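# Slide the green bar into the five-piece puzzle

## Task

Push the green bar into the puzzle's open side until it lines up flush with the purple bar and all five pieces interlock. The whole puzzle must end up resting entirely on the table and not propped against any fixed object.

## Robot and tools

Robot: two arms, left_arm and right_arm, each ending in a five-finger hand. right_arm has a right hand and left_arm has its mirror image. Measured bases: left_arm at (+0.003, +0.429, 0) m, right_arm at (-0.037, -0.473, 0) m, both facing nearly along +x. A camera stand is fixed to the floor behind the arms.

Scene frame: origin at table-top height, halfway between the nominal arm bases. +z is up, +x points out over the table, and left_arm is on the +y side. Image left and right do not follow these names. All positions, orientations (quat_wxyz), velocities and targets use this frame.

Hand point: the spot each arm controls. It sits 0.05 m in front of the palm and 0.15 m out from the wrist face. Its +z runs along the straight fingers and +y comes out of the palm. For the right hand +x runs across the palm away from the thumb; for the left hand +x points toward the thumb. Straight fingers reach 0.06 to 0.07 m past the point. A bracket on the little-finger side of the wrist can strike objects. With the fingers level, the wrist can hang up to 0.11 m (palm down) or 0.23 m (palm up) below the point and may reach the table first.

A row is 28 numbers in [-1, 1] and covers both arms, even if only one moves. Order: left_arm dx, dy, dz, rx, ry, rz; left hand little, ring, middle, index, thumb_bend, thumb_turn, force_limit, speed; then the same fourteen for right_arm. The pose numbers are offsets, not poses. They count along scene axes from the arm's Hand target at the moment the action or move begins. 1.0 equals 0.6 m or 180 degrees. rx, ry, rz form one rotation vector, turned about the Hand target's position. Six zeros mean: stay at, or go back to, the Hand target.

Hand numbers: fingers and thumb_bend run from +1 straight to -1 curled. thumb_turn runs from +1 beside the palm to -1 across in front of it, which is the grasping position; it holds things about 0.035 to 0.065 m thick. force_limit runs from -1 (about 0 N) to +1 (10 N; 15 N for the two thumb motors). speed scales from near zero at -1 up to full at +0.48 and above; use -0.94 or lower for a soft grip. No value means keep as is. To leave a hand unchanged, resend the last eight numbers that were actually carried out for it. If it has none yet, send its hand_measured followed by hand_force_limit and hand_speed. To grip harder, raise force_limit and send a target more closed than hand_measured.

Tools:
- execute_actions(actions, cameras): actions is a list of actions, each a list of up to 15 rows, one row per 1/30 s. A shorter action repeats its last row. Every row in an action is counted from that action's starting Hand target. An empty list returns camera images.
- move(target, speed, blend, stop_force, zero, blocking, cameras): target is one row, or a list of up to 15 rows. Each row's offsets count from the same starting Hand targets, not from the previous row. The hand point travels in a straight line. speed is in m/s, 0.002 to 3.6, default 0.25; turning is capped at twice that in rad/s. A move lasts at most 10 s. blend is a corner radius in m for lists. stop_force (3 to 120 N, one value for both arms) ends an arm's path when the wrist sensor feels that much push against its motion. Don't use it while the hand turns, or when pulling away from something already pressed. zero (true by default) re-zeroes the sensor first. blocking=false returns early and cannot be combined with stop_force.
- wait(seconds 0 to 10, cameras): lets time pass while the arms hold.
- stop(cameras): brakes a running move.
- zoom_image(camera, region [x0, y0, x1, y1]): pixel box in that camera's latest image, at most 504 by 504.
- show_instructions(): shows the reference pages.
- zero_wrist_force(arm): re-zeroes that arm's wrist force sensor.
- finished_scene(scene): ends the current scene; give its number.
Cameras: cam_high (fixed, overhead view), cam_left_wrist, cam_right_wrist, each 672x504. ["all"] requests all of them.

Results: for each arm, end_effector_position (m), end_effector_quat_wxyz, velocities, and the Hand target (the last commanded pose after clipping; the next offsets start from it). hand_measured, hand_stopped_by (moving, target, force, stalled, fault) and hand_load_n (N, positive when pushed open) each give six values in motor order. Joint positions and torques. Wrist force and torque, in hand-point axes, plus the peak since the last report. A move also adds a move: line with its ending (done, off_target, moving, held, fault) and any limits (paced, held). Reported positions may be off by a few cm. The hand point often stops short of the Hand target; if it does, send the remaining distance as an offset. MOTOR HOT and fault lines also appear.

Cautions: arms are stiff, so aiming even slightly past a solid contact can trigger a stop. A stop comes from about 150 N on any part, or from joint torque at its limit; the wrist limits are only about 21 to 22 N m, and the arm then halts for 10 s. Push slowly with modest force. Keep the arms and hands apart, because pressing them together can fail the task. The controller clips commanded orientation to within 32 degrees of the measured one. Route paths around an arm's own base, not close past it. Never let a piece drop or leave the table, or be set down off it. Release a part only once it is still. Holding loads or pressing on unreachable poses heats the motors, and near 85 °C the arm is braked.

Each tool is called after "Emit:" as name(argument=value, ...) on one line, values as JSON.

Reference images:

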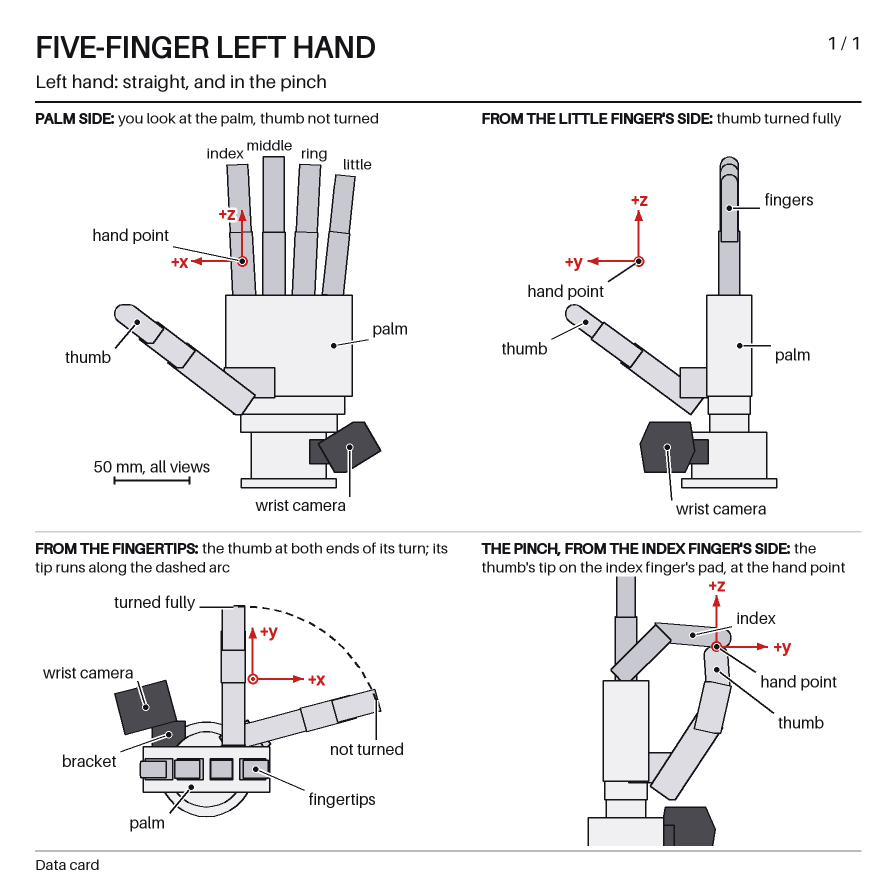

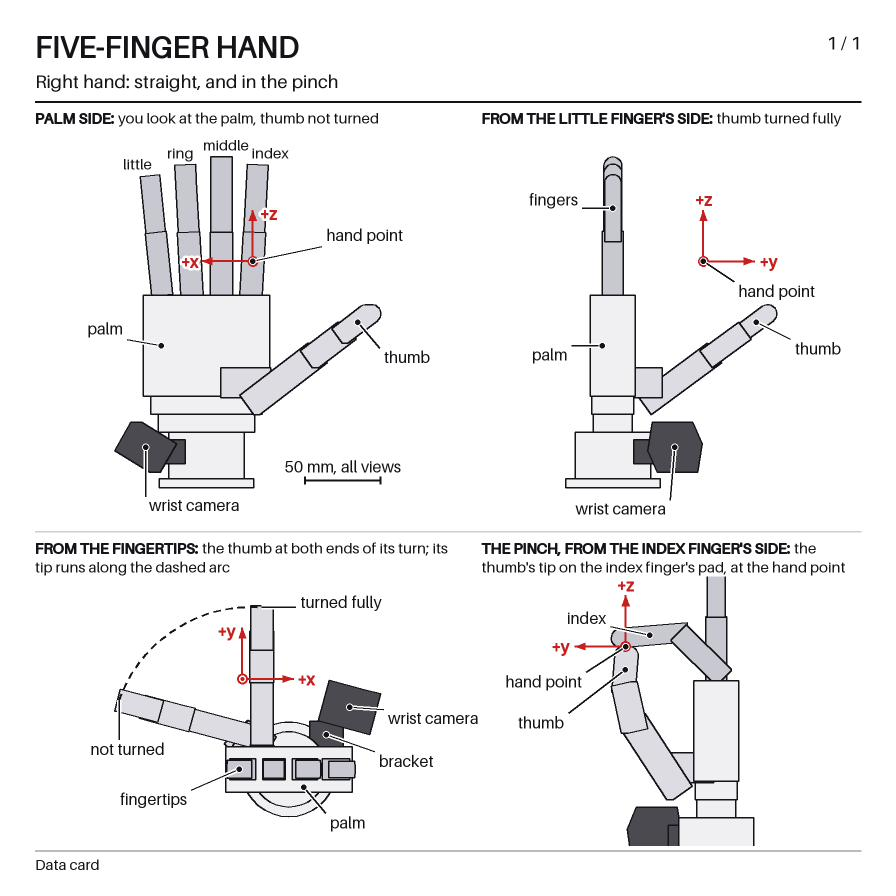

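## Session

Emit:
execute_actions(actions=[])

Scene clock: 0.00 s.
left_arm: end_effector_position=(+0.6974, +0.2468, +0.2667) hand_measured=(+1.000, +1.000, +1.000, +1.000, +1.000, +1.000) hand_load_n=(+0.0, +0.0, +0.0, +0.0, +0.0, +0.0) hand_stopped_by=(target, target, target, target, target, target) hand_force_limit=0.00 hand_speed=-0.80 end_effector_quat_wxyz=(+0.223, +0.395, +0.704, +0.546) | right_arm: end_effector_position=(+0.5603, -0.6210, +0.1071) hand_measured=(+1.000, +1.000, +1.000, +1.000, +1.000, +1.000) hand_load_n=(+0.0, +0.0, +0.0, +0.0, -0.5, +0.0) hand_stopped_by=(target, target, target, target, target, target) hand_force_limit=0.00 hand_speed=-0.80 end_effector_quat_wxyz=(+0.110, +0.026, +0.955, +0.274)
Joint positions: left_arm=[2.769 -2.313 -1.115 2.837 -2.564 -0.389] | right_arm=[-0.807 -0.66 1.114 1.365 1.019 -2.374]
Joint velocities: within noise
Joint torques (N m): no reading
Wrist force (N): no reading
Wrist torque (N m): no reading
Wrist force, peak (N): no reading
Hand target: left_arm +0.6974, +0.2468, +0.2667; +0.223, +0.395, +0.704, +0.546 | right_arm +0.5603, -0.6210, +0.1071; +0.110, +0.026, +0.955, +0.274
camera_calibration:
cam_left_wrist: T_world_to_cam=[[-0.508523, 0.0931607, -0.855994, 0.557091], [-0.791513, 0.340803, 0.507308, 0.33028], [0.338986, 0.935508, -0.0995683, -0.325057], [0, 0, 0, 1]] pos_world=[0.654905, 0.139634, 0.276947]
cam_right_wrist: T_world_to_cam=[[-0.259062, 0.845194, 0.467476, 0.622844], [0.708427, -0.162712, 0.686772, -0.568426], [0.65652, 0.509089, -0.556606, 0.122669], [0, 0, 0, 1]] pos_world=[0.483509, -0.681363, 0.167493]

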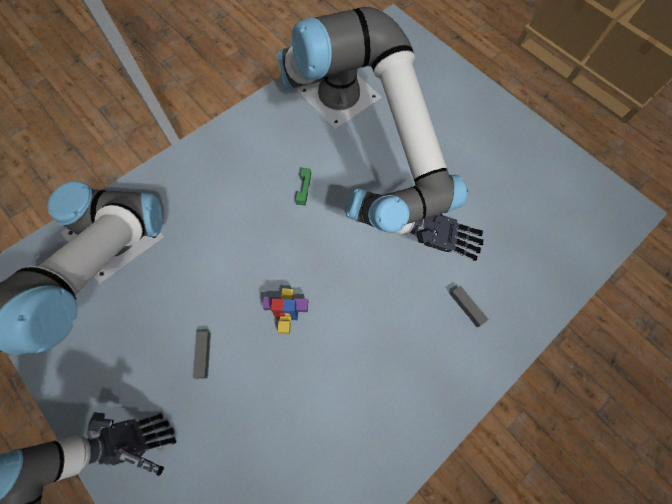

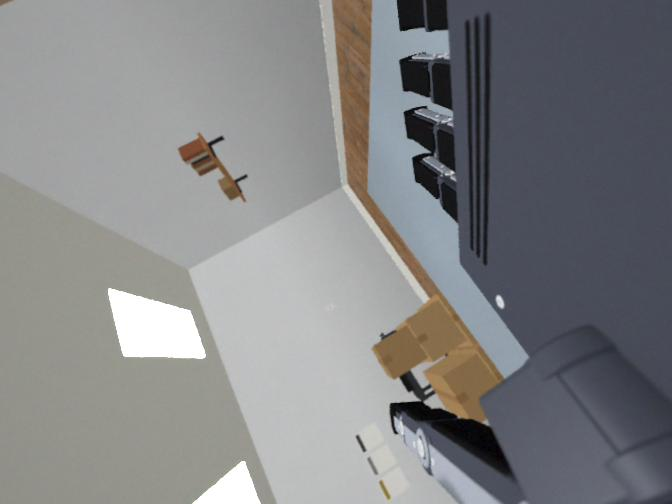

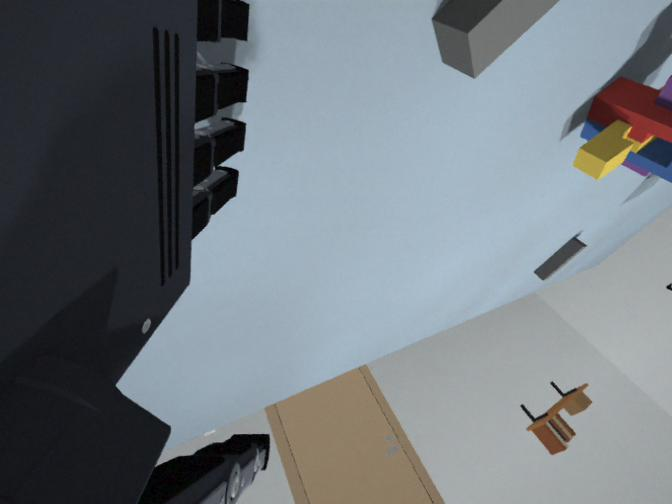

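Emit:
zoom_image(camera="cam_high", region=[240, 270, 330, 350])

Emit:
zoom_image(camera="cam_high", region=[270, 150, 350, 230])

Emit:
zoom_image(camera="cam_right_wrist", region=[520, 50, 672, 200])

Scaled by 5.600 from the camera's 672x504 image, which has a finer 960x720 frame.

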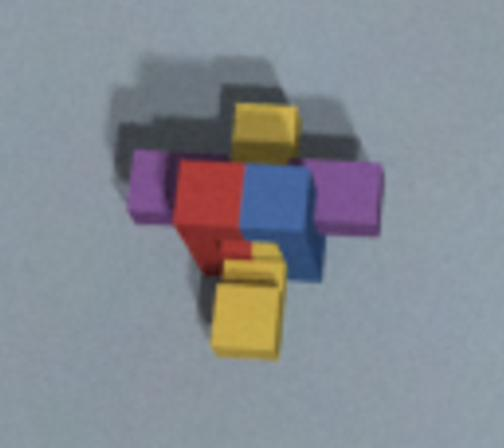

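Scaled by 6.300 from the camera's 672x504 image, which has a finer 960x720 frame.

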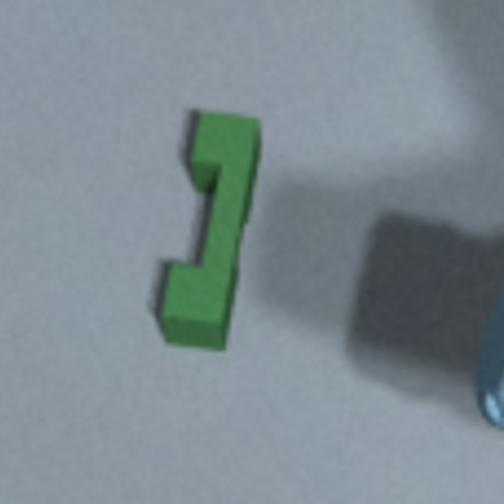

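Scaled by 3.316 from the camera's 672x504 image, which has a finer 960x720 frame.

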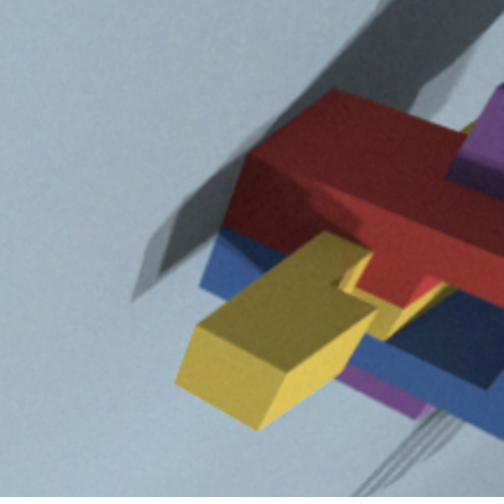

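Emit:
zoom_image(camera="cam_high", region=[288, 163, 318, 211])

Emit:
zoom_image(camera="cam_high", region=[255, 280, 315, 340])

Scaled by 10.500 from the camera's 672x504 image, which has a finer 960x720 frame.

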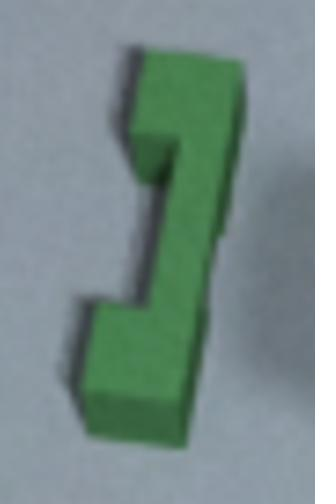

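Scaled by 8.400 from the camera's 672x504 image, which has a finer 960x720 frame.

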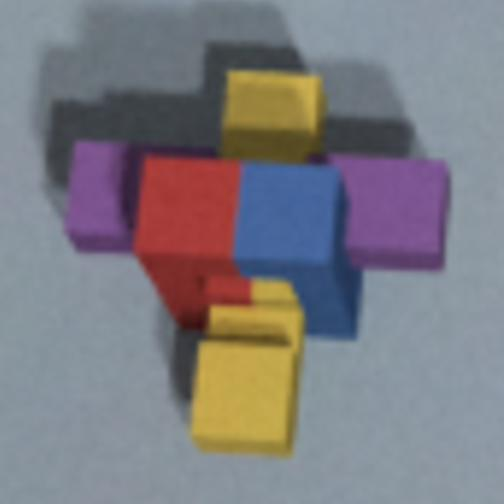

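Emit:
move(target=[[-0.25, -0.08, 0.12, -0.3607, 0.0253, 0.1742, 1, 1, 0.3, 0.3, 0.7, -1, 0.3, -0.2, 0, 0, 0, 0, 0, 0, 1, 1, 1, 1, 1, 1, 0, -0.8], [-0.7517, -0.41, -0.08, -0.7214, 0.0505, 0.3484, 1, 1, 0.3, 0.3, 0.7, -1, 0.3, -0.2, 0, 0, 0, 0, 0, 0, 1, 1, 1, 1, 1, 1, 0, -0.8]], speed=0.35, blend=0.05, cameras=["all"])

Scene clock: 207.43 s.
left_arm: end_effector_position=(+0.2464, +0.0007, +0.2188) hand_measured=(+1.000, +1.000, +0.300, +0.300, +0.700, -1.000) hand_load_n=(+0.0, +0.0, +0.0, +0.0, -0.5, +0.0) hand_stopped_by=(target, target, target, target, target, target) hand_force_limit=0.30 hand_speed=-0.20 end_effector_quat_wxyz=(+0.138, -0.329, +0.859, -0.368) end_effector_velocity=(+0.000, -0.001, +0.000) end_effector_angular_velocity=(-0.003, +0.001, +0.003) | right_arm: end_effector_position=(+0.5603, -0.6210, +0.1071) hand_measured=(+1.000, +1.000, +1.000, +1.000, +1.000, +1.000) hand_load_n=(+0.0, +0.5, +0.0, +0.0, +0.0, +0.0) hand_stopped_by=(target, target, target, target, target, target) hand_force_limit=0.00 hand_speed=-0.80 end_effector_quat_wxyz=(+0.110, +0.026, +0.955, +0.274)
Joint positions: left_arm=[2.513 -1.593 -1.756 2.577 -1.437 -3.019] | right_arm=[-0.807 -0.66 1.114 1.365 1.019 -2.374]
Joint velocities: left_arm=[-0.001 0 -0.001 0.004 -0.001 -0.005] | right_arm=[within noise]
Joint torques (N m): left_arm=[-4.89 30.45 13.84 0.5 -0.08 -2.18] | right_arm=[0 -61.28 -18.56 3.86 -1.48 0.2]
Wrist force (N): left_arm=[-0.3 1.7 0.0] | right_arm=[-0.2 0.2 0.2]
Wrist torque (N m): left_arm=[0.26 0.03 0.06] | right_arm=[0.03 0.03 -0.01]
Wrist force, peak (N): left_arm=[0.6 2.7 -0.1] | right_arm=[-0.4 0.4 0.4]
Hand target: left_arm +0.2463, +0.0008, +0.2187; +0.138, -0.329, +0.859, -0.368 | right_arm +0.5603, -0.6210, +0.1071; +0.110, +0.026, +0.955, +0.274
Off the commanded pose: left_arm 0.000 m, 0 deg | right_arm 0.000 m, 0 deg.
move: done
camera_calibration:
cam_left_wrist: T_world_to_cam=[[0.210243, -0.640468, 0.738646, -0.215787], [-0.976648, -0.103412, 0.188319, 0.197309], [-0.0442272, -0.76099, -0.647254, 0.268751], [0, 0, 0, 1]] pos_world=[0.249955, 0.086716, 0.296183]
cam_right_wrist: T_world_to_cam=[[-0.259062, 0.845194, 0.467476, 0.622844], [0.708427, -0.162712, 0.686772, -0.568426], [0.65652, 0.509089, -0.556606, 0.122669], [0, 0, 0, 1]] pos_world=[0.483509, -0.681363, 0.167493]

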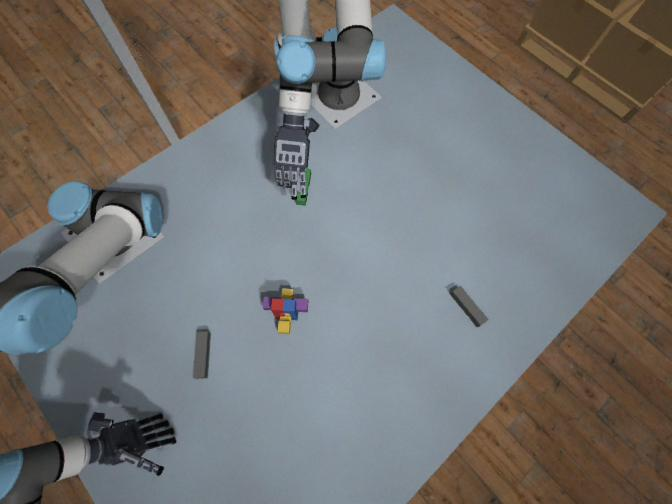

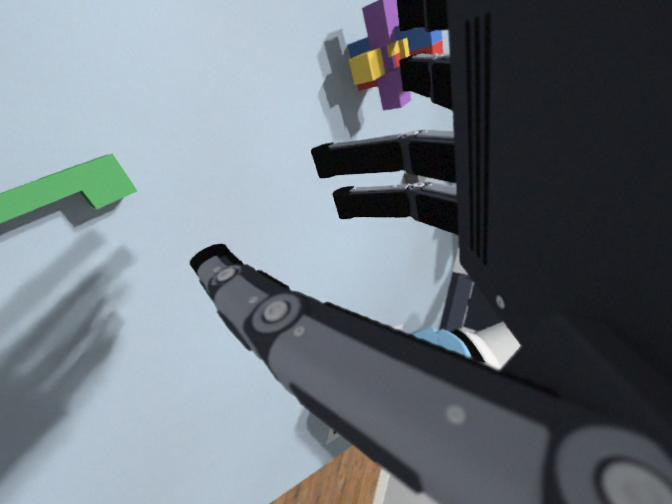

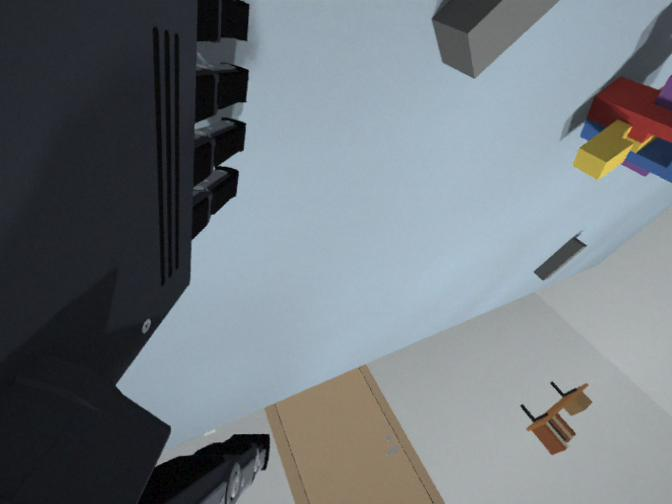

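Emit:
zoom_image(camera="cam_left_wrist", region=[0, 130, 150, 280])

Emit:
zoom_image(camera="cam_left_wrist", region=[310, 0, 460, 140])

Scaled by 3.360 from the camera's 672x504 image, which has a finer 960x720 frame.

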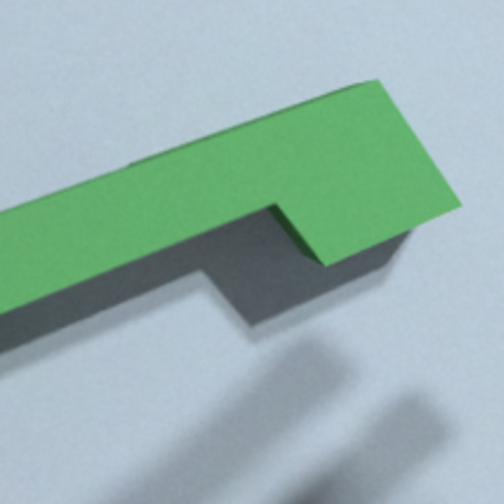

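Scaled by 3.360 from the camera's 672x504 image, which has a finer 960x720 frame.

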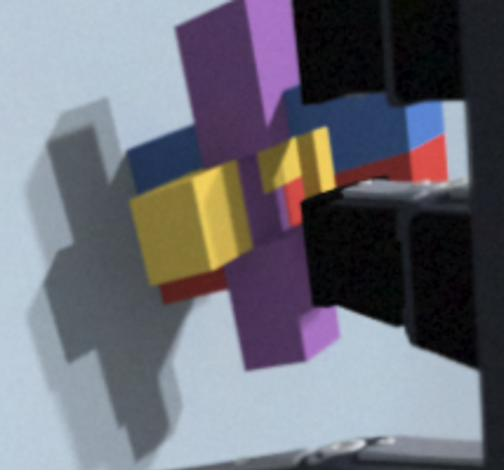

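Emit:
move(target=[0.011, 0.0412, -0.198, 0, 0, 0, 1, 1, 0.3, 0.3, 0.7, -1, 0.3, -0.2, 0, 0, 0, 0, 0, 0, 1, 1, 1, 1, 1, 1, 0, -0.8], speed=0.1, cameras=["cam_left_wrist"])

Emit:
zoom_image(camera="cam_left_wrist", region=[0, 100, 400, 400])

Scene clock: 252.30 s.
left_arm: end_effector_position=(+0.2530, +0.0255, +0.0999) hand_measured=(+1.000, +1.000, +0.300, +0.300, +0.700, -1.000) hand_load_n=(+0.0, +0.0, +0.0, +0.0, +0.0, +0.0) hand_stopped_by=(target, target, target, target, target, target) hand_force_limit=0.30 hand_speed=-0.20 end_effector_quat_wxyz=(+0.138, -0.329, +0.859, -0.368) | right_arm: end_effector_position=(+0.5603, -0.6210, +0.1071) hand_measured=(+1.000, +1.000, +1.000, +1.000, +1.000, +1.000) hand_load_n=(+0.0, +0.0, +0.0, +0.0, +0.0, +0.0) hand_stopped_by=(target, target, target, target, target, target) hand_force_limit=0.00 hand_speed=-0.80 end_effector_quat_wxyz=(+0.110, +0.026, +0.955, +0.274)
Joint positions: left_arm=[2.589 -1.657 -2.016 2.892 -1.383 -2.965] | right_arm=[-0.807 -0.66 1.114 1.365 1.019 -2.374]
Joint torques (N m): left_arm=[-3.7 31.92 18.7 0.69 -0.47 -2.3] | right_arm=[-0.78 -63.36 -20.5 4.2 -1.32 0.02]
Wrist force (N): left_arm=[-0.4 1.6 -0.3] | right_arm=[-0.3 0.1 -0.1]
Wrist torque (N m): left_arm=[0.28 0.02 -0.05] | right_arm=[0.02 0.05 -0.01]
Wrist force, peak (N): left_arm=[-0.6 2.7 0.3] | right_arm=[-0.6 0.5 0.1]
Hand target: left_arm +0.2529, +0.0255, +0.0999; +0.138, -0.329, +0.859, -0.368 | right_arm +0.5603, -0.6210, +0.1071; +0.110, +0.026, +0.955, +0.274
Off the commanded pose: left_arm 0.000 m, 0 deg | right_arm 0.000 m, 0 deg.
move: done
camera_calibration:
cam_left_wrist: T_world_to_cam=[[0.210374, -0.640525, 0.73856, -0.113595], [-0.976616, -0.103441, 0.188472, 0.228551], [-0.0443236, -0.760939, -0.647308, 0.210969], [0, 0, 0, 1]] pos_world=[0.256455, 0.111416, 0.177383]
Images, in order (width x height): cam_left_wrist 672x504.

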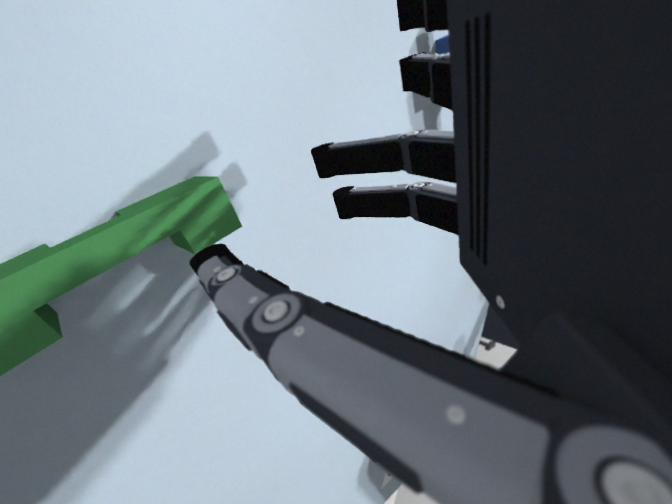

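Scaled by 1.260 from the camera's 672x504 image, which has a finer 960x720 frame.

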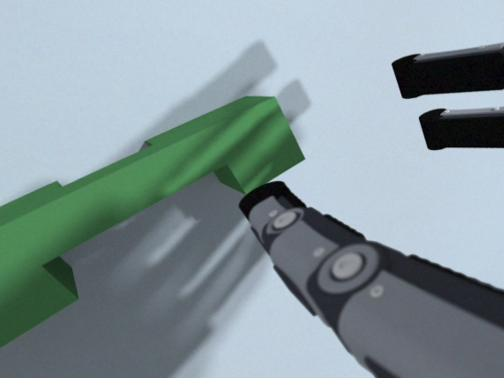

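Emit:
move(target=[[-0.0058, -0.0008, -0.0832, 0, 0, 0, 1, 1, 0.3, 0.3, 0.7, -1, 0.3, -0.2, 0, 0, 0, 0, 0, 0, 1, 1, 1, 1, 1, 1, 0, -0.8], [-0.0058, -0.0008, -0.1165, 0, 0, 0, 1, 1, 0.3, 0.3, 0.7, -1, 0.3, -0.2, 0, 0, 0, 0, 0, 0, 1, 1, 1, 1, 1, 1, 0, -0.8]], speed=[0.08, 0.03], stop_force=8, cameras=["cam_left_wrist"])

Emit:
zoom_image(camera="cam_left_wrist", region=[0, 100, 400, 400])

Scene clock: 270.07 s.
left_arm: end_effector_position=(+0.2494, +0.0250, +0.0425) hand_measured=(+1.000, +1.000, +0.300, +0.300, +0.700, -1.000) hand_load_n=(+0.0, +0.0, +0.0, +0.0, +0.0, -3.0) hand_stopped_by=(target, target, target, target, target, target) hand_force_limit=0.30 hand_speed=-0.20 end_effector_quat_wxyz=(+0.138, -0.329, +0.859, -0.368) | right_arm: end_effector_position=(+0.5603, -0.6210, +0.1071) hand_measured=(+1.000, +1.000, +1.000, +1.000, +1.000, +1.000) hand_load_n=(+0.0, +0.0, +0.0, +0.0, +0.0, +0.0) hand_stopped_by=(target, target, target, target, target, target) hand_force_limit=0.00 hand_speed=-0.80 end_effector_quat_wxyz=(+0.110, +0.026, +0.955, +0.274)
Joint positions: left_arm=[2.581 -1.741 -2.097 3.058 -1.388 -2.971] | right_arm=[-0.807 -0.66 1.114 1.365 1.019 -2.374]
Joint torques (N m): left_arm=[-3.88 15.96 25.27 0.56 -0.62 -0.38] | right_arm=[0.58 -62.89 -19.68 4.36 -1.6 0.4]
Wrist force (N): left_arm=[-1.9 -2.0 -4.4] | right_arm=[-0.4 0.2 -0.1]
Wrist torque (N m): left_arm=[0.02 -0.03 0.18] | right_arm=[0.03 0.06 -0.02]
Wrist force, peak (N): left_arm=[-0.7 -15.9 -19.3] | right_arm=[-0.6 -0.1 0.1]
Hand target: left_arm +0.2494, +0.0250, +0.0425; +0.138, -0.329, +0.859, -0.368 (not the last commanded pose) | right_arm +0.5603, -0.6210, +0.1071; +0.110, +0.026, +0.955, +0.274
Off the commanded pose: left_arm 0.012 m, 0 deg | right_arm 0.000 m, 0 deg.
move: contact (left_arm); path passed 1 of 2 targets
camera_calibration:
cam_left_wrist: T_world_to_cam=[[0.210306, -0.640461, 0.738635, -0.0707102], [-0.976635, -0.103454, 0.188366, 0.235938], [-0.0442268, -0.760991, -0.647254, 0.173188], [0, 0, 0, 1]] pos_world=[0.252955, 0.110916, 0.119883]
Images, in order (width x height): cam_left_wrist 672x504.

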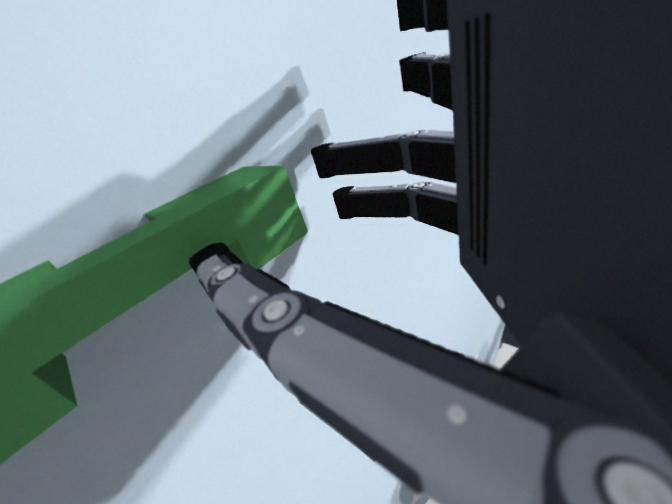

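Scaled by 1.260 from the camera's 672x504 image, which has a finer 960x720 frame.

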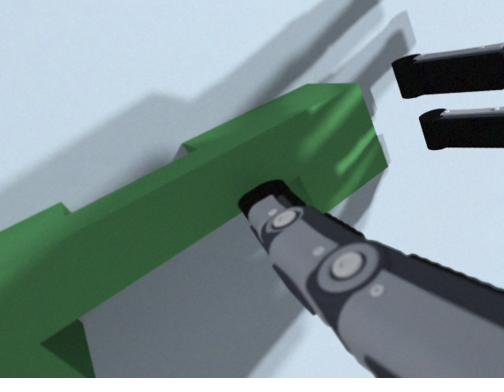

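Emit:
move(target=[[0, 0, 0.02, 0, 0, 0, 1, 1, 0.3, 0.3, 0.7, -1, 0.3, -0.2, 0, 0, 0, 0, 0, 0, 1, 1, 1, 1, 1, 1, 0, -0.8], [-0.0083, -0.0135, 0.02, 0, 0, 0, 1, 1, 0.3, 0.3, 0.7, -1, 0.3, -0.2, 0, 0, 0, 0, 0, 0, 1, 1, 1, 1, 1, 1, 0, -0.8]], speed=0.04, cameras=["cam_left_wrist"])

Emit:
move(target=[0, 0, -0.0433, 0, 0, 0, 1, 1, 0.3, 0.3, 0.7, -1, 0.3, -0.2, 0, 0, 0, 0, 0, 0, 1, 1, 1, 1, 1, 1, 0, -0.8], speed=0.02, stop_force=5, cameras=["cam_left_wrist"])

Emit:
zoom_image(camera="cam_left_wrist", region=[0, 100, 400, 400])

Scene clock: 289.93 s.
left_arm: end_effector_position=(+0.2445, +0.0168, +0.0545) hand_measured=(+1.000, +1.000, +0.300, +0.300, +0.700, -1.000) hand_load_n=(+0.0, +0.0, +0.0, +0.0, +0.0, +0.0) hand_stopped_by=(target, target, target, target, target, target) hand_force_limit=0.30 hand_speed=-0.20 end_effector_quat_wxyz=(+0.138, -0.329, +0.859, -0.368) | right_arm: end_effector_position=(+0.5603, -0.6210, +0.1071) hand_measured=(+1.000, +1.000, +1.000, +1.000, +1.000, +1.000) hand_load_n=(+0.0, +0.0, +0.0, +0.0, +0.0, +0.0) hand_stopped_by=(target, target, target, target, target, target) hand_force_limit=0.00 hand_speed=-0.80 end_effector_quat_wxyz=(+0.110, +0.026, +0.955, +0.274)
Joint positions: left_arm=[2.55 -1.73 -2.071 3.025 -1.411 -2.993] | right_arm=[-0.807 -0.66 1.114 1.365 1.019 -2.374]
Joint torques (N m): left_arm=[5.65 36.51 9.12 -0.74 0.7 1.81] | right_arm=[-0.1 -65.56 -20.01 4.39 -1.6 0.13]
Wrist force (N): left_arm=[-0.1 1.6 0.0] | right_arm=[-0.1 0.1 -0.2]
Wrist torque (N m): left_arm=[0.25 -0.01 0.07] | right_arm=[0.03 0.03 0.00]
Wrist force, peak (N): left_arm=[-2.1 -2.9 -5.0] | right_arm=[-0.5 0.3 -0.2]
Hand target: left_arm +0.2445, +0.0169, +0.0545; +0.138, -0.329, +0.859, -0.368 | right_arm +0.5603, -0.6210, +0.1071; +0.110, +0.026, +0.955, +0.274
Off the commanded pose: left_arm 0.000 m, 0 deg | right_arm 0.000 m, 0 deg.
move: done
camera_calibration:
cam_left_wrist: T_world_to_cam=[[0.210311, -0.640356, 0.738724, -0.0837546], [-0.976634, -0.103431, 0.188385, 0.228049], [-0.0442264, -0.761082, -0.647146, 0.174569], [0, 0, 0, 1]] pos_world=[0.248055, 0.102816, 0.131882]
Images, in order (width x height): cam_left_wrist 672x504.

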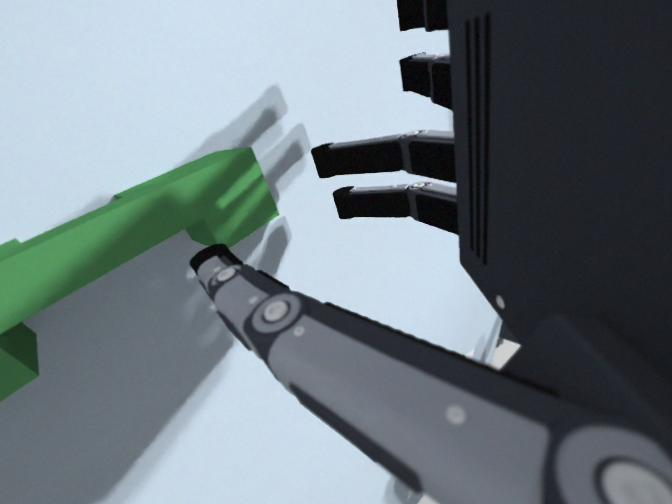

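Scene clock: 292.30 s.
left_arm: end_effector_position=(+0.2444, +0.0169, +0.0285) hand_measured=(+1.000, +1.000, +0.300, +0.300, +0.700, -1.000) hand_load_n=(+0.0, +0.0, +0.0, +0.0, +0.0, +0.0) hand_stopped_by=(target, target, target, target, target, target) hand_force_limit=0.30 hand_speed=-0.20 end_effector_quat_wxyz=(+0.138, -0.329, +0.859, -0.368) | right_arm: end_effector_position=(+0.5603, -0.6210, +0.1071) hand_measured=(+1.000, +1.000, +1.000, +1.000, +1.000, +1.000) hand_load_n=(+0.0, +0.0, +0.0, +0.0, +0.0, +0.0) hand_stopped_by=(target, target, target, target, target, target) hand_force_limit=0.00 hand_speed=-0.80 end_effector_quat_wxyz=(+0.110, +0.026, +0.955, +0.274)
Joint positions: left_arm=[2.55 -1.775 -2.101 3.1 -1.411 -2.993] | right_arm=[-0.807 -0.66 1.114 1.365 1.019 -2.374]
Joint torques (N m): left_arm=[-5.06 37.34 27.39 -1.36 -0.01 -1.4] | right_arm=[-0.62 -65.37 -20.14 4.76 -1.61 0.25]
Wrist force (N): left_arm=[-0.1 1.7 -0.2] | right_arm=[-0.2 0.5 0.0]
Wrist torque (N m): left_arm=[0.28 -0.01 0.06] | right_arm=[0.07 0.04 0.00]
Wrist force, peak (N): left_arm=[-0.2 1.8 0.1] | right_arm=[-0.3 0.6 0.1]
Hand target: left_arm +0.2445, +0.0169, +0.0285; +0.138, -0.329, +0.859, -0.368 | right_arm +0.5603, -0.6210, +0.1071; +0.110, +0.026, +0.955, +0.274
Off the commanded pose: left_arm 0.000 m, 0 deg | right_arm 0.000 m, 0 deg.
move: done
camera_calibration:
cam_left_wrist: T_world_to_cam=[[0.210243, -0.640468, 0.738646, -0.0644906], [-0.976648, -0.103412, 0.188319, 0.232858], [-0.0442272, -0.76099, -0.647254, 0.157742], [0, 0, 0, 1]] pos_world=[0.247955, 0.102816, 0.105883]
Images, in order (width x height): cam_left_wrist 672x504.

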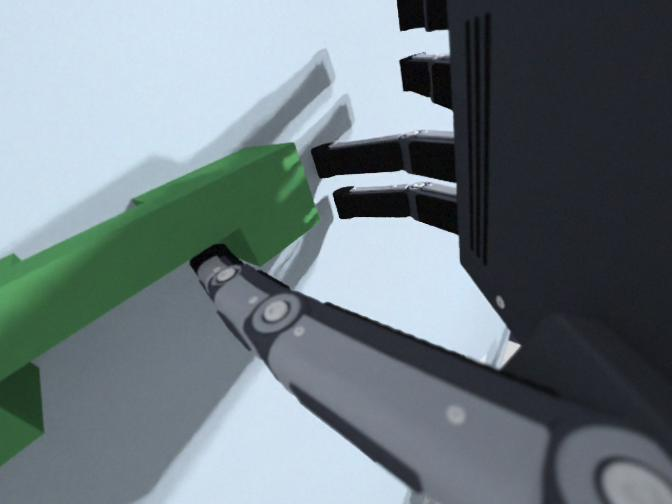

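Scaled by 1.260 from the camera's 672x504 image, which has a finer 960x720 frame.

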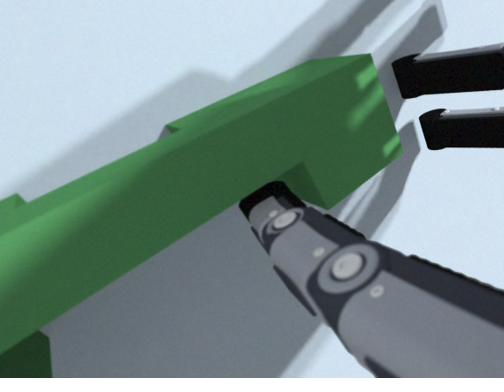

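Emit:
move(target=[0, 0, 0, 0, 0, 0, 1, 1, -0.6, 0.3, 0.7, -1, 0.2, -0.85, 0, 0, 0, 0, 0, 0, 1, 1, 1, 1, 1, 1, 0, -0.8], speed=0.02, cameras=["cam_left_wrist"])

Scene clock: 296.87 s.
left_arm: end_effector_position=(+0.2445, +0.0169, +0.0285) hand_measured=(+1.000, +1.000, -0.142, +0.300, +0.702, -1.000) hand_load_n=(+0.0, +0.0, +7.0, +0.0, +6.0, +1.0) hand_stopped_by=(target, target, force, target, target, target) hand_force_limit=0.20 hand_speed=-0.85 end_effector_quat_wxyz=(+0.138, -0.329, +0.859, -0.368) | right_arm: end_effector_position=(+0.5603, -0.6210, +0.1071) hand_measured=(+1.000, +1.000, +1.000, +1.000, +1.000, +1.000) hand_load_n=(+0.0, +0.0, +0.0, +0.0, -0.5, +0.0) hand_stopped_by=(target, target, target, target, target, target) hand_force_limit=0.00 hand_speed=-0.80 end_effector_quat_wxyz=(+0.110, +0.026, +0.955, +0.274)
Joint positions: left_arm=[2.55 -1.775 -2.101 3.1 -1.411 -2.993] | right_arm=[-0.807 -0.66 1.114 1.365 1.019 -2.374]
Joint torques (N m): left_arm=[-4.16 37.12 26.78 0.19 0.52 -2.25] | right_arm=[-0.02 -65.2 -20.19 4.4 -1.82 0.42]
Wrist force (N): left_arm=[-0.2 1.8 -0.2] | right_arm=[0.0 0.0 0.0]
Wrist torque (N m): left_arm=[0.22 0.01 0.07] | right_arm=[0.01 0.00 -0.01]
Wrist force, peak (N): left_arm=[-0.3 1.8 0.2] | right_arm=[-0.3 0.5 0.4]
Hand target: left_arm +0.2445, +0.0169, +0.0285; +0.138, -0.329, +0.859, -0.368 | right_arm +0.5603, -0.6210, +0.1071; +0.110, +0.026, +0.955, +0.274
Off the commanded pose: left_arm 0.000 m, 0 deg | right_arm 0.000 m, 0 deg.
move: done
camera_calibration:
cam_left_wrist: T_world_to_cam=[[0.210243, -0.640468, 0.738646, -0.0644906], [-0.976648, -0.103412, 0.188319, 0.232858], [-0.0442272, -0.76099, -0.647254, 0.157742], [0, 0, 0, 1]] pos_world=[0.247955, 0.102816, 0.105883]
Images, in order (width x height): cam_left_wrist 672x504.

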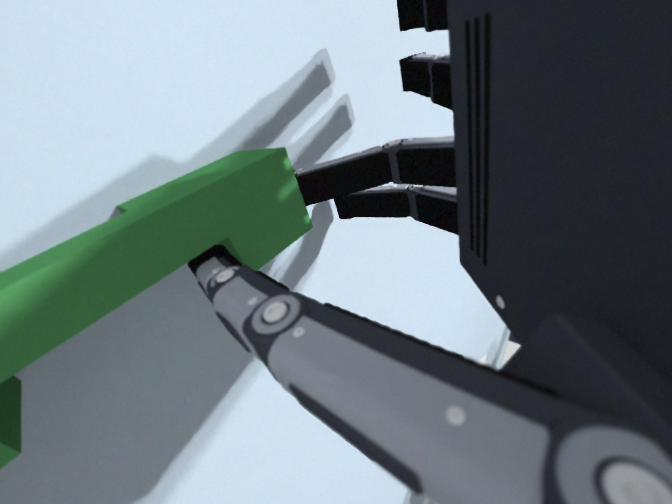

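Emit:
move(target=[[0, 0, 0.1, 0, 0, 0, 1, 1, -0.6, 0.3, 0.7, -1, 0.2, -0.85, 0, 0, 0, 0, 0, 0, 1, 1, 1, 1, 1, 1, 0, -0.8], [0.1405, -0.3428, 0.1, 0, 0, 0.2222, 1, 1, -0.6, 0.3, 0.7, -1, 0.2, -0.85, 0, 0, 0, 0, 0, 0, 1, 1, 1, 1, 1, 1, 0, -0.8]], speed=[0.06, 0.12], blend=0.01, cameras=["all"])

Scene clock: 316.67 s.
left_arm: end_effector_position=(+0.3287, -0.1888, +0.0885) hand_measured=(+1.000, +1.000, -0.142, +0.300, +0.702, -1.000) hand_load_n=(+0.0, +0.0, +5.5, +0.0, +7.0, +1.5) hand_stopped_by=(target, target, force, target, target, target) hand_force_limit=0.20 hand_speed=-0.85 end_effector_quat_wxyz=(+0.256, -0.603, +0.694, -0.298) | right_arm: end_effector_position=(+0.5603, -0.6210, +0.1071) hand_measured=(+1.000, +1.000, +1.000, +1.000, +1.000, +1.000) hand_load_n=(+0.0, +0.0, +0.0, +0.0, +0.0, +0.0) hand_stopped_by=(target, target, target, target, target, target) hand_force_limit=0.00 hand_speed=-0.80 end_effector_quat_wxyz=(+0.110, +0.026, +0.955, +0.274)
Joint positions: left_arm=[2.153 -2.323 -1.109 2.453 -2.157 -3.837] | right_arm=[-0.807 -0.66 1.114 1.365 1.019 -2.374]
Joint torques (N m): left_arm=[4.24 45.75 29.6 -2.87 -1.09 -2.01] | right_arm=[-0.5 -68.19 -21.08 4.82 -1.89 0.15]
Wrist force (N): left_arm=[-0.1 1.5 0.2] | right_arm=[-0.3 0.3 0.1]
Wrist torque (N m): left_arm=[0.23 0.00 0.07] | right_arm=[0.05 0.04 -0.01]
Wrist force, peak (N): left_arm=[-0.2 2.5 0.7] | right_arm=[-0.3 0.5 -0.3]
Hand target: left_arm +0.3288, -0.1888, +0.0885; +0.256, -0.603, +0.694, -0.298 | right_arm +0.5603, -0.6210, +0.1071; +0.110, +0.026, +0.955, +0.274
Off the commanded pose: left_arm 0.000 m, 0 deg | right_arm 0.000 m, 0 deg.
move: done
camera_calibration:
cam_left_wrist: T_world_to_cam=[[0.572642, -0.355675, 0.738632, -0.32358], [-0.681906, -0.706779, 0.188327, 0.0717882], [0.455066, -0.611522, -0.647268, -0.0920849], [0, 0, 0, 1]] pos_world=[0.276153, -0.120663, 0.165883]
cam_right_wrist: T_world_to_cam=[[-0.259062, 0.845194, 0.467476, 0.622844], [0.708427, -0.162712, 0.686772, -0.568426], [0.65652, 0.509089, -0.556606, 0.122669], [0, 0, 0, 1]] pos_world=[0.483509, -0.681363, 0.167493]

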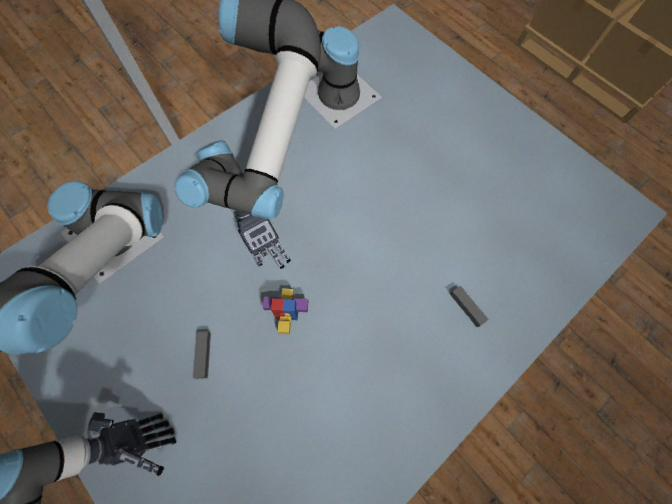

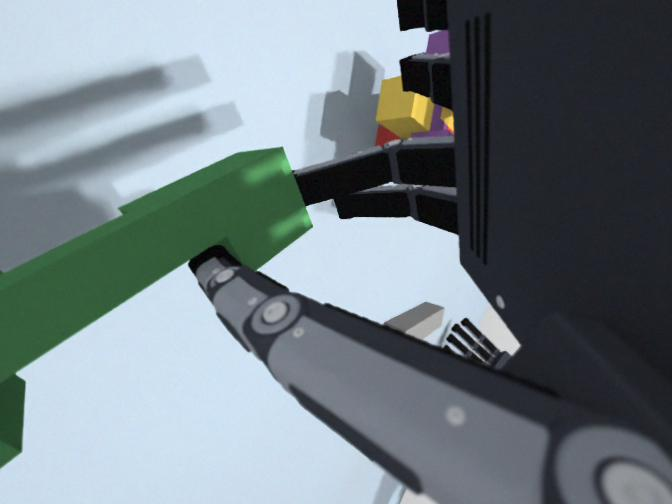

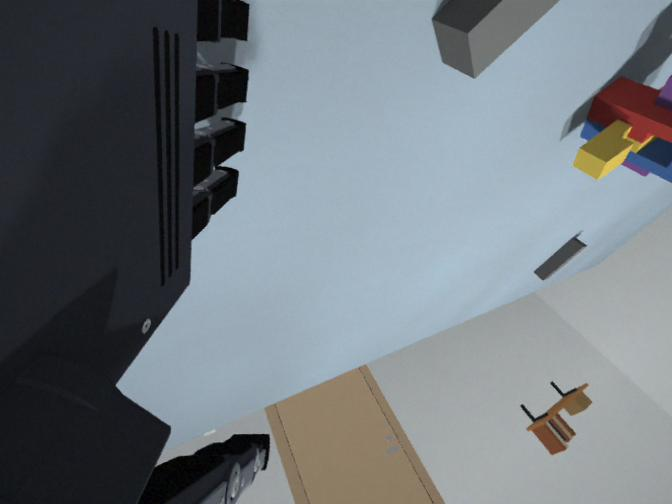

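Emit:
move(target=[0, 0, -0.0983, 0, 0, 0, 1, 1, -0.6, 0.3, 0.7, -1, 0.2, -0.85, 0, 0, 0, 0, 0, 0, 1, 1, 1, 1, 1, 1, 0, -0.8], speed=0.03, stop_force=4, cameras=["cam_left_wrist"])

Emit:
move(target=[[0, 0, 0, 0, 0, 0, 1, 1, 0.3, 0.3, 0.7, -1, 0.2, -0.6, 0, 0, 0, 0, 0, 0, 1, 1, 1, 1, 1, 1, 0, -0.8], [-0.0049, 0.0009, 0, 0, 0, 0, 1, 1, 0.3, 0.3, 0.7, -1, 0.2, -0.6, 0, 0, 0, 0, 0, 0, 1, 1, 1, 1, 1, 1, 0, -0.8], [-0.0049, 0.0009, 0.12, 0, 0, 0, 1, 1, 0.3, 0.3, 0.7, -1, 0.2, -0.6, 0, 0, 0, 0, 0, 0, 1, 1, 1, 1, 1, 1, 0, -0.8]], speed=[0.03, 0.03, 0.08], cameras=["cam_left_wrist"])

Emit:
zoom_image(camera="cam_left_wrist", region=[0, 60, 400, 400])

Scene clock: 326.27 s.
left_arm: end_effector_position=(+0.3287, -0.1888, +0.0294) hand_measured=(+1.000, +1.000, -0.142, +0.300, +0.702, -1.000) hand_load_n=(+0.0, +0.0, +5.0, +0.0, +6.5, +2.0) hand_stopped_by=(target, target, force, target, target, target) hand_force_limit=0.20 hand_speed=-0.85 end_effector_quat_wxyz=(+0.256, -0.603, +0.694, -0.298) | right_arm: end_effector_position=(+0.5603, -0.6210, +0.1071) hand_measured=(+1.000, +1.000, +1.000, +1.000, +1.000, +1.000) hand_load_n=(+0.0, +0.0, +0.0, +0.0, +0.0, +0.0) hand_stopped_by=(target, target, target, target, target, target) hand_force_limit=0.00 hand_speed=-0.80 end_effector_quat_wxyz=(+0.110, +0.026, +0.955, +0.274)
Joint positions: left_arm=[2.153 -2.376 -1.174 2.571 -2.157 -3.837] | right_arm=[-0.807 -0.66 1.114 1.365 1.019 -2.374]
Joint torques (N m): left_arm=[5.24 63.08 29.87 -2.98 -0.94 0.55] | right_arm=[-0.31 -68.16 -21.92 4.91 -2.03 0.43]
Wrist force (N): left_arm=[-0.5 -0.2 -0.8] | right_arm=[-0.2 0.2 -0.2]
Wrist torque (N m): left_arm=[0.23 0.04 0.10] | right_arm=[0.05 0.03 0.00]
Wrist force, peak (N): left_arm=[-0.1 -3.5 -2.9] | right_arm=[-0.3 0.6 -0.1]
Hand target: left_arm +0.3287, -0.1888, +0.0294; +0.256, -0.603, +0.694, -0.298 | right_arm +0.5603, -0.6210, +0.1071; +0.110, +0.026, +0.955, +0.274
Off the commanded pose: left_arm 0.000 m, 0 deg | right_arm 0.000 m, 0 deg.
move: contact (left_arm)
camera_calibration:
cam_left_wrist: T_world_to_cam=[[0.572731, -0.355495, 0.738649, -0.279931], [-0.681706, -0.706972, 0.18833, 0.0828383], [0.455254, -0.611403, -0.647248, -0.130378], [0, 0, 0, 1]] pos_world=[0.276152, -0.120663, 0.106783]
Images, in order (width x height): cam_left_wrist 672x504.

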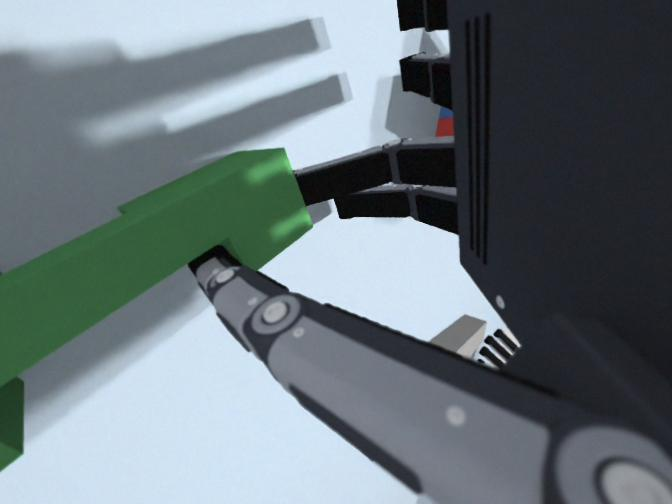

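Scene clock: 328.77 s.
left_arm: end_effector_position=(+0.3258, -0.1883, +0.1014) hand_measured=(+1.000, +1.000, +0.300, +0.300, +0.700, -1.000) hand_load_n=(+0.0, +0.0, +0.0, +0.0, +0.0, +0.0) hand_stopped_by=(target, target, target, target, target, target) hand_force_limit=0.20 hand_speed=-0.60 end_effector_quat_wxyz=(+0.256, -0.603, +0.694, -0.298) | right_arm: end_effector_position=(+0.5603, -0.6210, +0.1071) hand_measured=(+1.000, +1.000, +1.000, +1.000, +1.000, +1.000) hand_load_n=(+0.0, +0.0, +0.0, +0.0, +0.0, +0.0) hand_stopped_by=(target, target, target, target, target, target) hand_force_limit=0.00 hand_speed=-0.80 end_effector_quat_wxyz=(+0.110, +0.026, +0.955, +0.274)
Joint positions: left_arm=[2.149 -2.311 -1.097 2.427 -2.159 -3.841] | right_arm=[-0.807 -0.66 1.114 1.365 1.019 -2.374]
Joint torques (N m): left_arm=[4 45.96 15.14 -1.8 -1.36 -1.53] | right_arm=[-0.23 -67.5 -21.04 4.67 -2.14 0.35]
Wrist force (N): left_arm=[-0.2 1.3 -0.2] | right_arm=[-0.2 0.1 -0.1]
Wrist torque (N m): left_arm=[0.22 0.00 0.07] | right_arm=[0.02 0.04 -0.01]
Wrist force, peak (N): left_arm=[-0.4 1.9 0.7] | right_arm=[-0.3 0.5 0.3]
Hand target: left_arm +0.3258, -0.1882, +0.1014; +0.256, -0.603, +0.694, -0.298 | right_arm +0.5603, -0.6210, +0.1071; +0.110, +0.026, +0.955, +0.274
Off the commanded pose: left_arm 0.000 m, 0 deg | right_arm 0.000 m, 0 deg.
move: done
camera_calibration:
cam_left_wrist: T_world_to_cam=[[0.572691, -0.355379, 0.738736, -0.331265], [-0.681757, -0.706887, 0.188461, 0.067656], [0.455228, -0.611569, -0.64711, -0.0821884], [0, 0, 0, 1]] pos_world=[0.273252, -0.120163, 0.178782]
Images, in order (width x height): cam_left_wrist 672x504.

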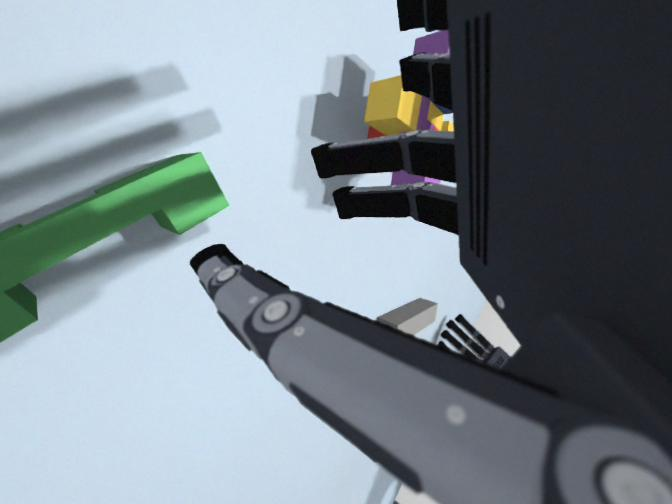

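Scaled by 1.260 from the camera's 672x504 image, which has a finer 960x720 frame.

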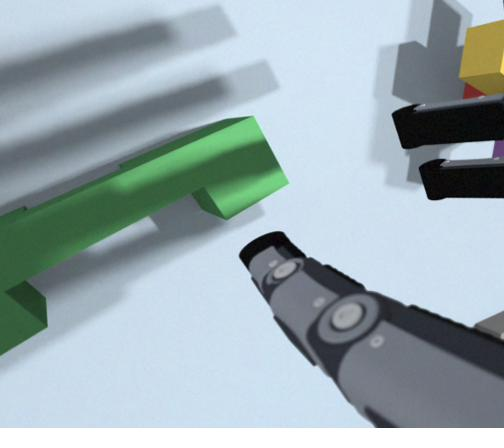

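Emit:
zoom_image(camera="cam_left_wrist", region=[280, 20, 480, 220])

Scaled by 2.520 from the camera's 672x504 image, which has a finer 960x720 frame.

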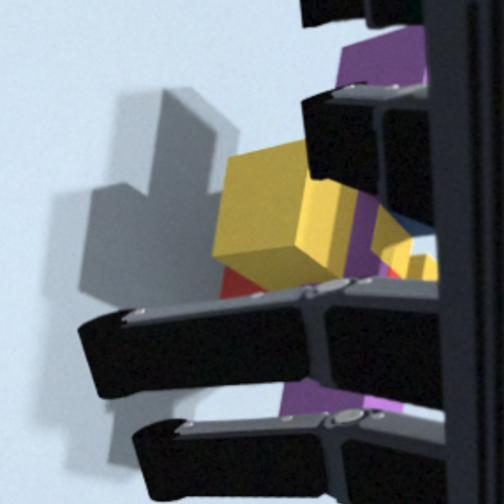

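Emit:
move(target=[[0, 0.17, 0.2, 0, 0, 0, 1, 1, 0.3, 0.3, 0.7, -1, 0.2, -0.6, -0.1, 0.1, 0.35, -0.1, -0.06, 0.09, 1, 1, 0.3, 0.3, 0.7, -1, 0.2, -0.5], [-0.043, 0.38, 0.381, 0.2515, -0.4693, -0.6691, 1, 1, 0.3, 0.3, 0.7, -1, 0.2, -0.6, -0.45, 0.45, 0.42, -0.4055, -0.2332, 0.3548, 1, 1, 0.3, 0.3, 0.7, -1, 0.2, -0.5]], speed=[0.12, 0.35], blend=0.03, cameras=["all"])

Scene clock: 395.00 s.
left_arm: end_effector_position=(+0.3000, +0.0398, +0.3300) hand_measured=(+1.000, +1.000, +0.300, +0.300, +0.700, -1.000) hand_load_n=(+0.0, +0.0, +0.0, +0.0, +0.0, +0.5) hand_stopped_by=(target, target, target, target, target, target) hand_force_limit=0.20 hand_speed=-0.60 end_effector_quat_wxyz=(+0.374, +0.626, +0.565, -0.386) | right_arm: end_effector_position=(+0.2903, -0.3509, +0.3591) hand_measured=(+1.000, +1.000, +0.300, +0.300, +0.700, -1.000) hand_load_n=(+0.0, +0.0, +0.5, +0.0, +0.0, +0.0) hand_stopped_by=(target, target, target, target, target, target) hand_force_limit=0.20 hand_speed=-0.50 end_effector_quat_wxyz=(+0.251, -0.591, +0.706, -0.299)
Joint positions: left_arm=[3.027 -1.556 -1.868 2.022 -0.442 -0.15] | right_arm=[-0.12 -1.907 1.691 0.986 1.623 -3.089]
Joint torques (N m): left_arm=[-4.8 24.82 12.28 -4.63 1.28 1.93] | right_arm=[6.3 -5.67 -33.8 2.13 0.7 0.16]
Wrist force (N): left_arm=[1.0 0.9 -0.9] | right_arm=[0.4 -2.1 0.9]
Wrist torque (N m): left_arm=[0.22 -0.10 -0.14] | right_arm=[-0.38 -0.14 0.10]
Wrist force, peak (N): left_arm=[0.2 2.4 -1.5] | right_arm=[0.5 -2.3 0.4]
Hand target: left_arm +0.3000, +0.0398, +0.3300; +0.374, +0.626, +0.565, -0.386 | right_arm +0.2903, -0.3510, +0.3591; +0.251, -0.591, +0.706, -0.299
Off the commanded pose: left_arm 0.000 m, 0 deg | right_arm 0.000 m, 0 deg.
move: done
camera_calibration:
cam_left_wrist: T_world_to_cam=[[-0.934645, 0.25007, -0.252793, 0.351075], [0.346037, 0.803285, -0.484759, 0.0219044], [0.0818408, -0.540553, -0.83732, 0.388882], [0, 0, 0, 1]] pos_world=[0.288724, 0.104822, 0.424986]
cam_right_wrist: T_world_to_cam=[[-0.710775, -0.131709, -0.690979, 0.411214], [-0.350977, 0.917704, 0.186106, 0.360202], [0.609602, 0.374797, -0.698508, 0.320179], [0, 0, 0, 1]] pos_world=[0.223522, -0.3964, 0.440752]

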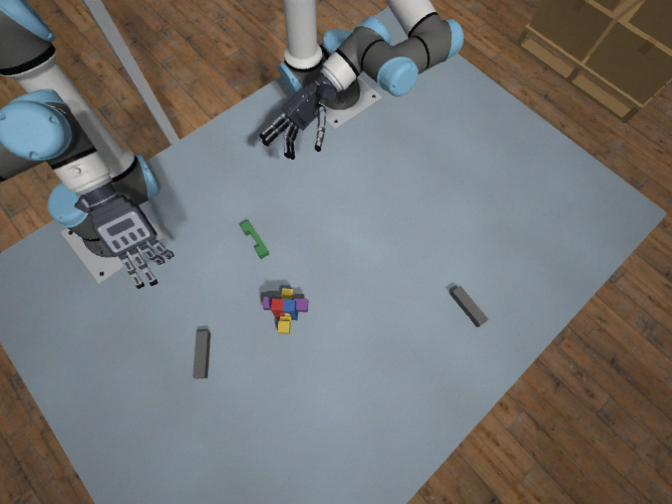

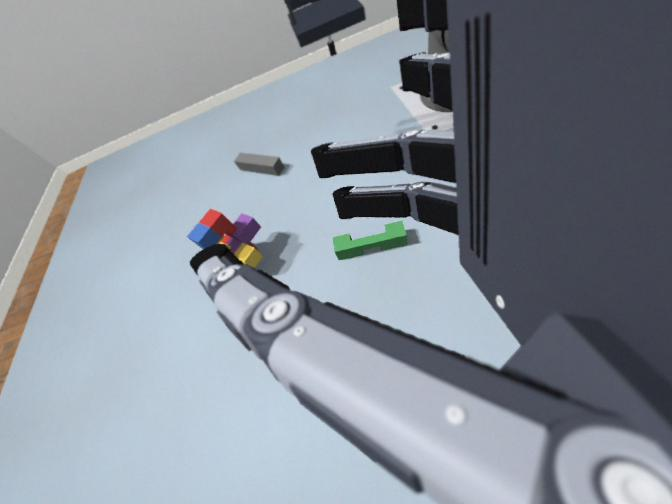

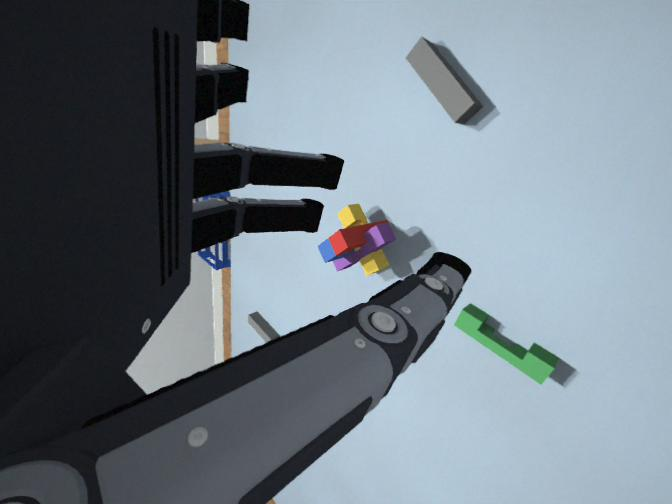

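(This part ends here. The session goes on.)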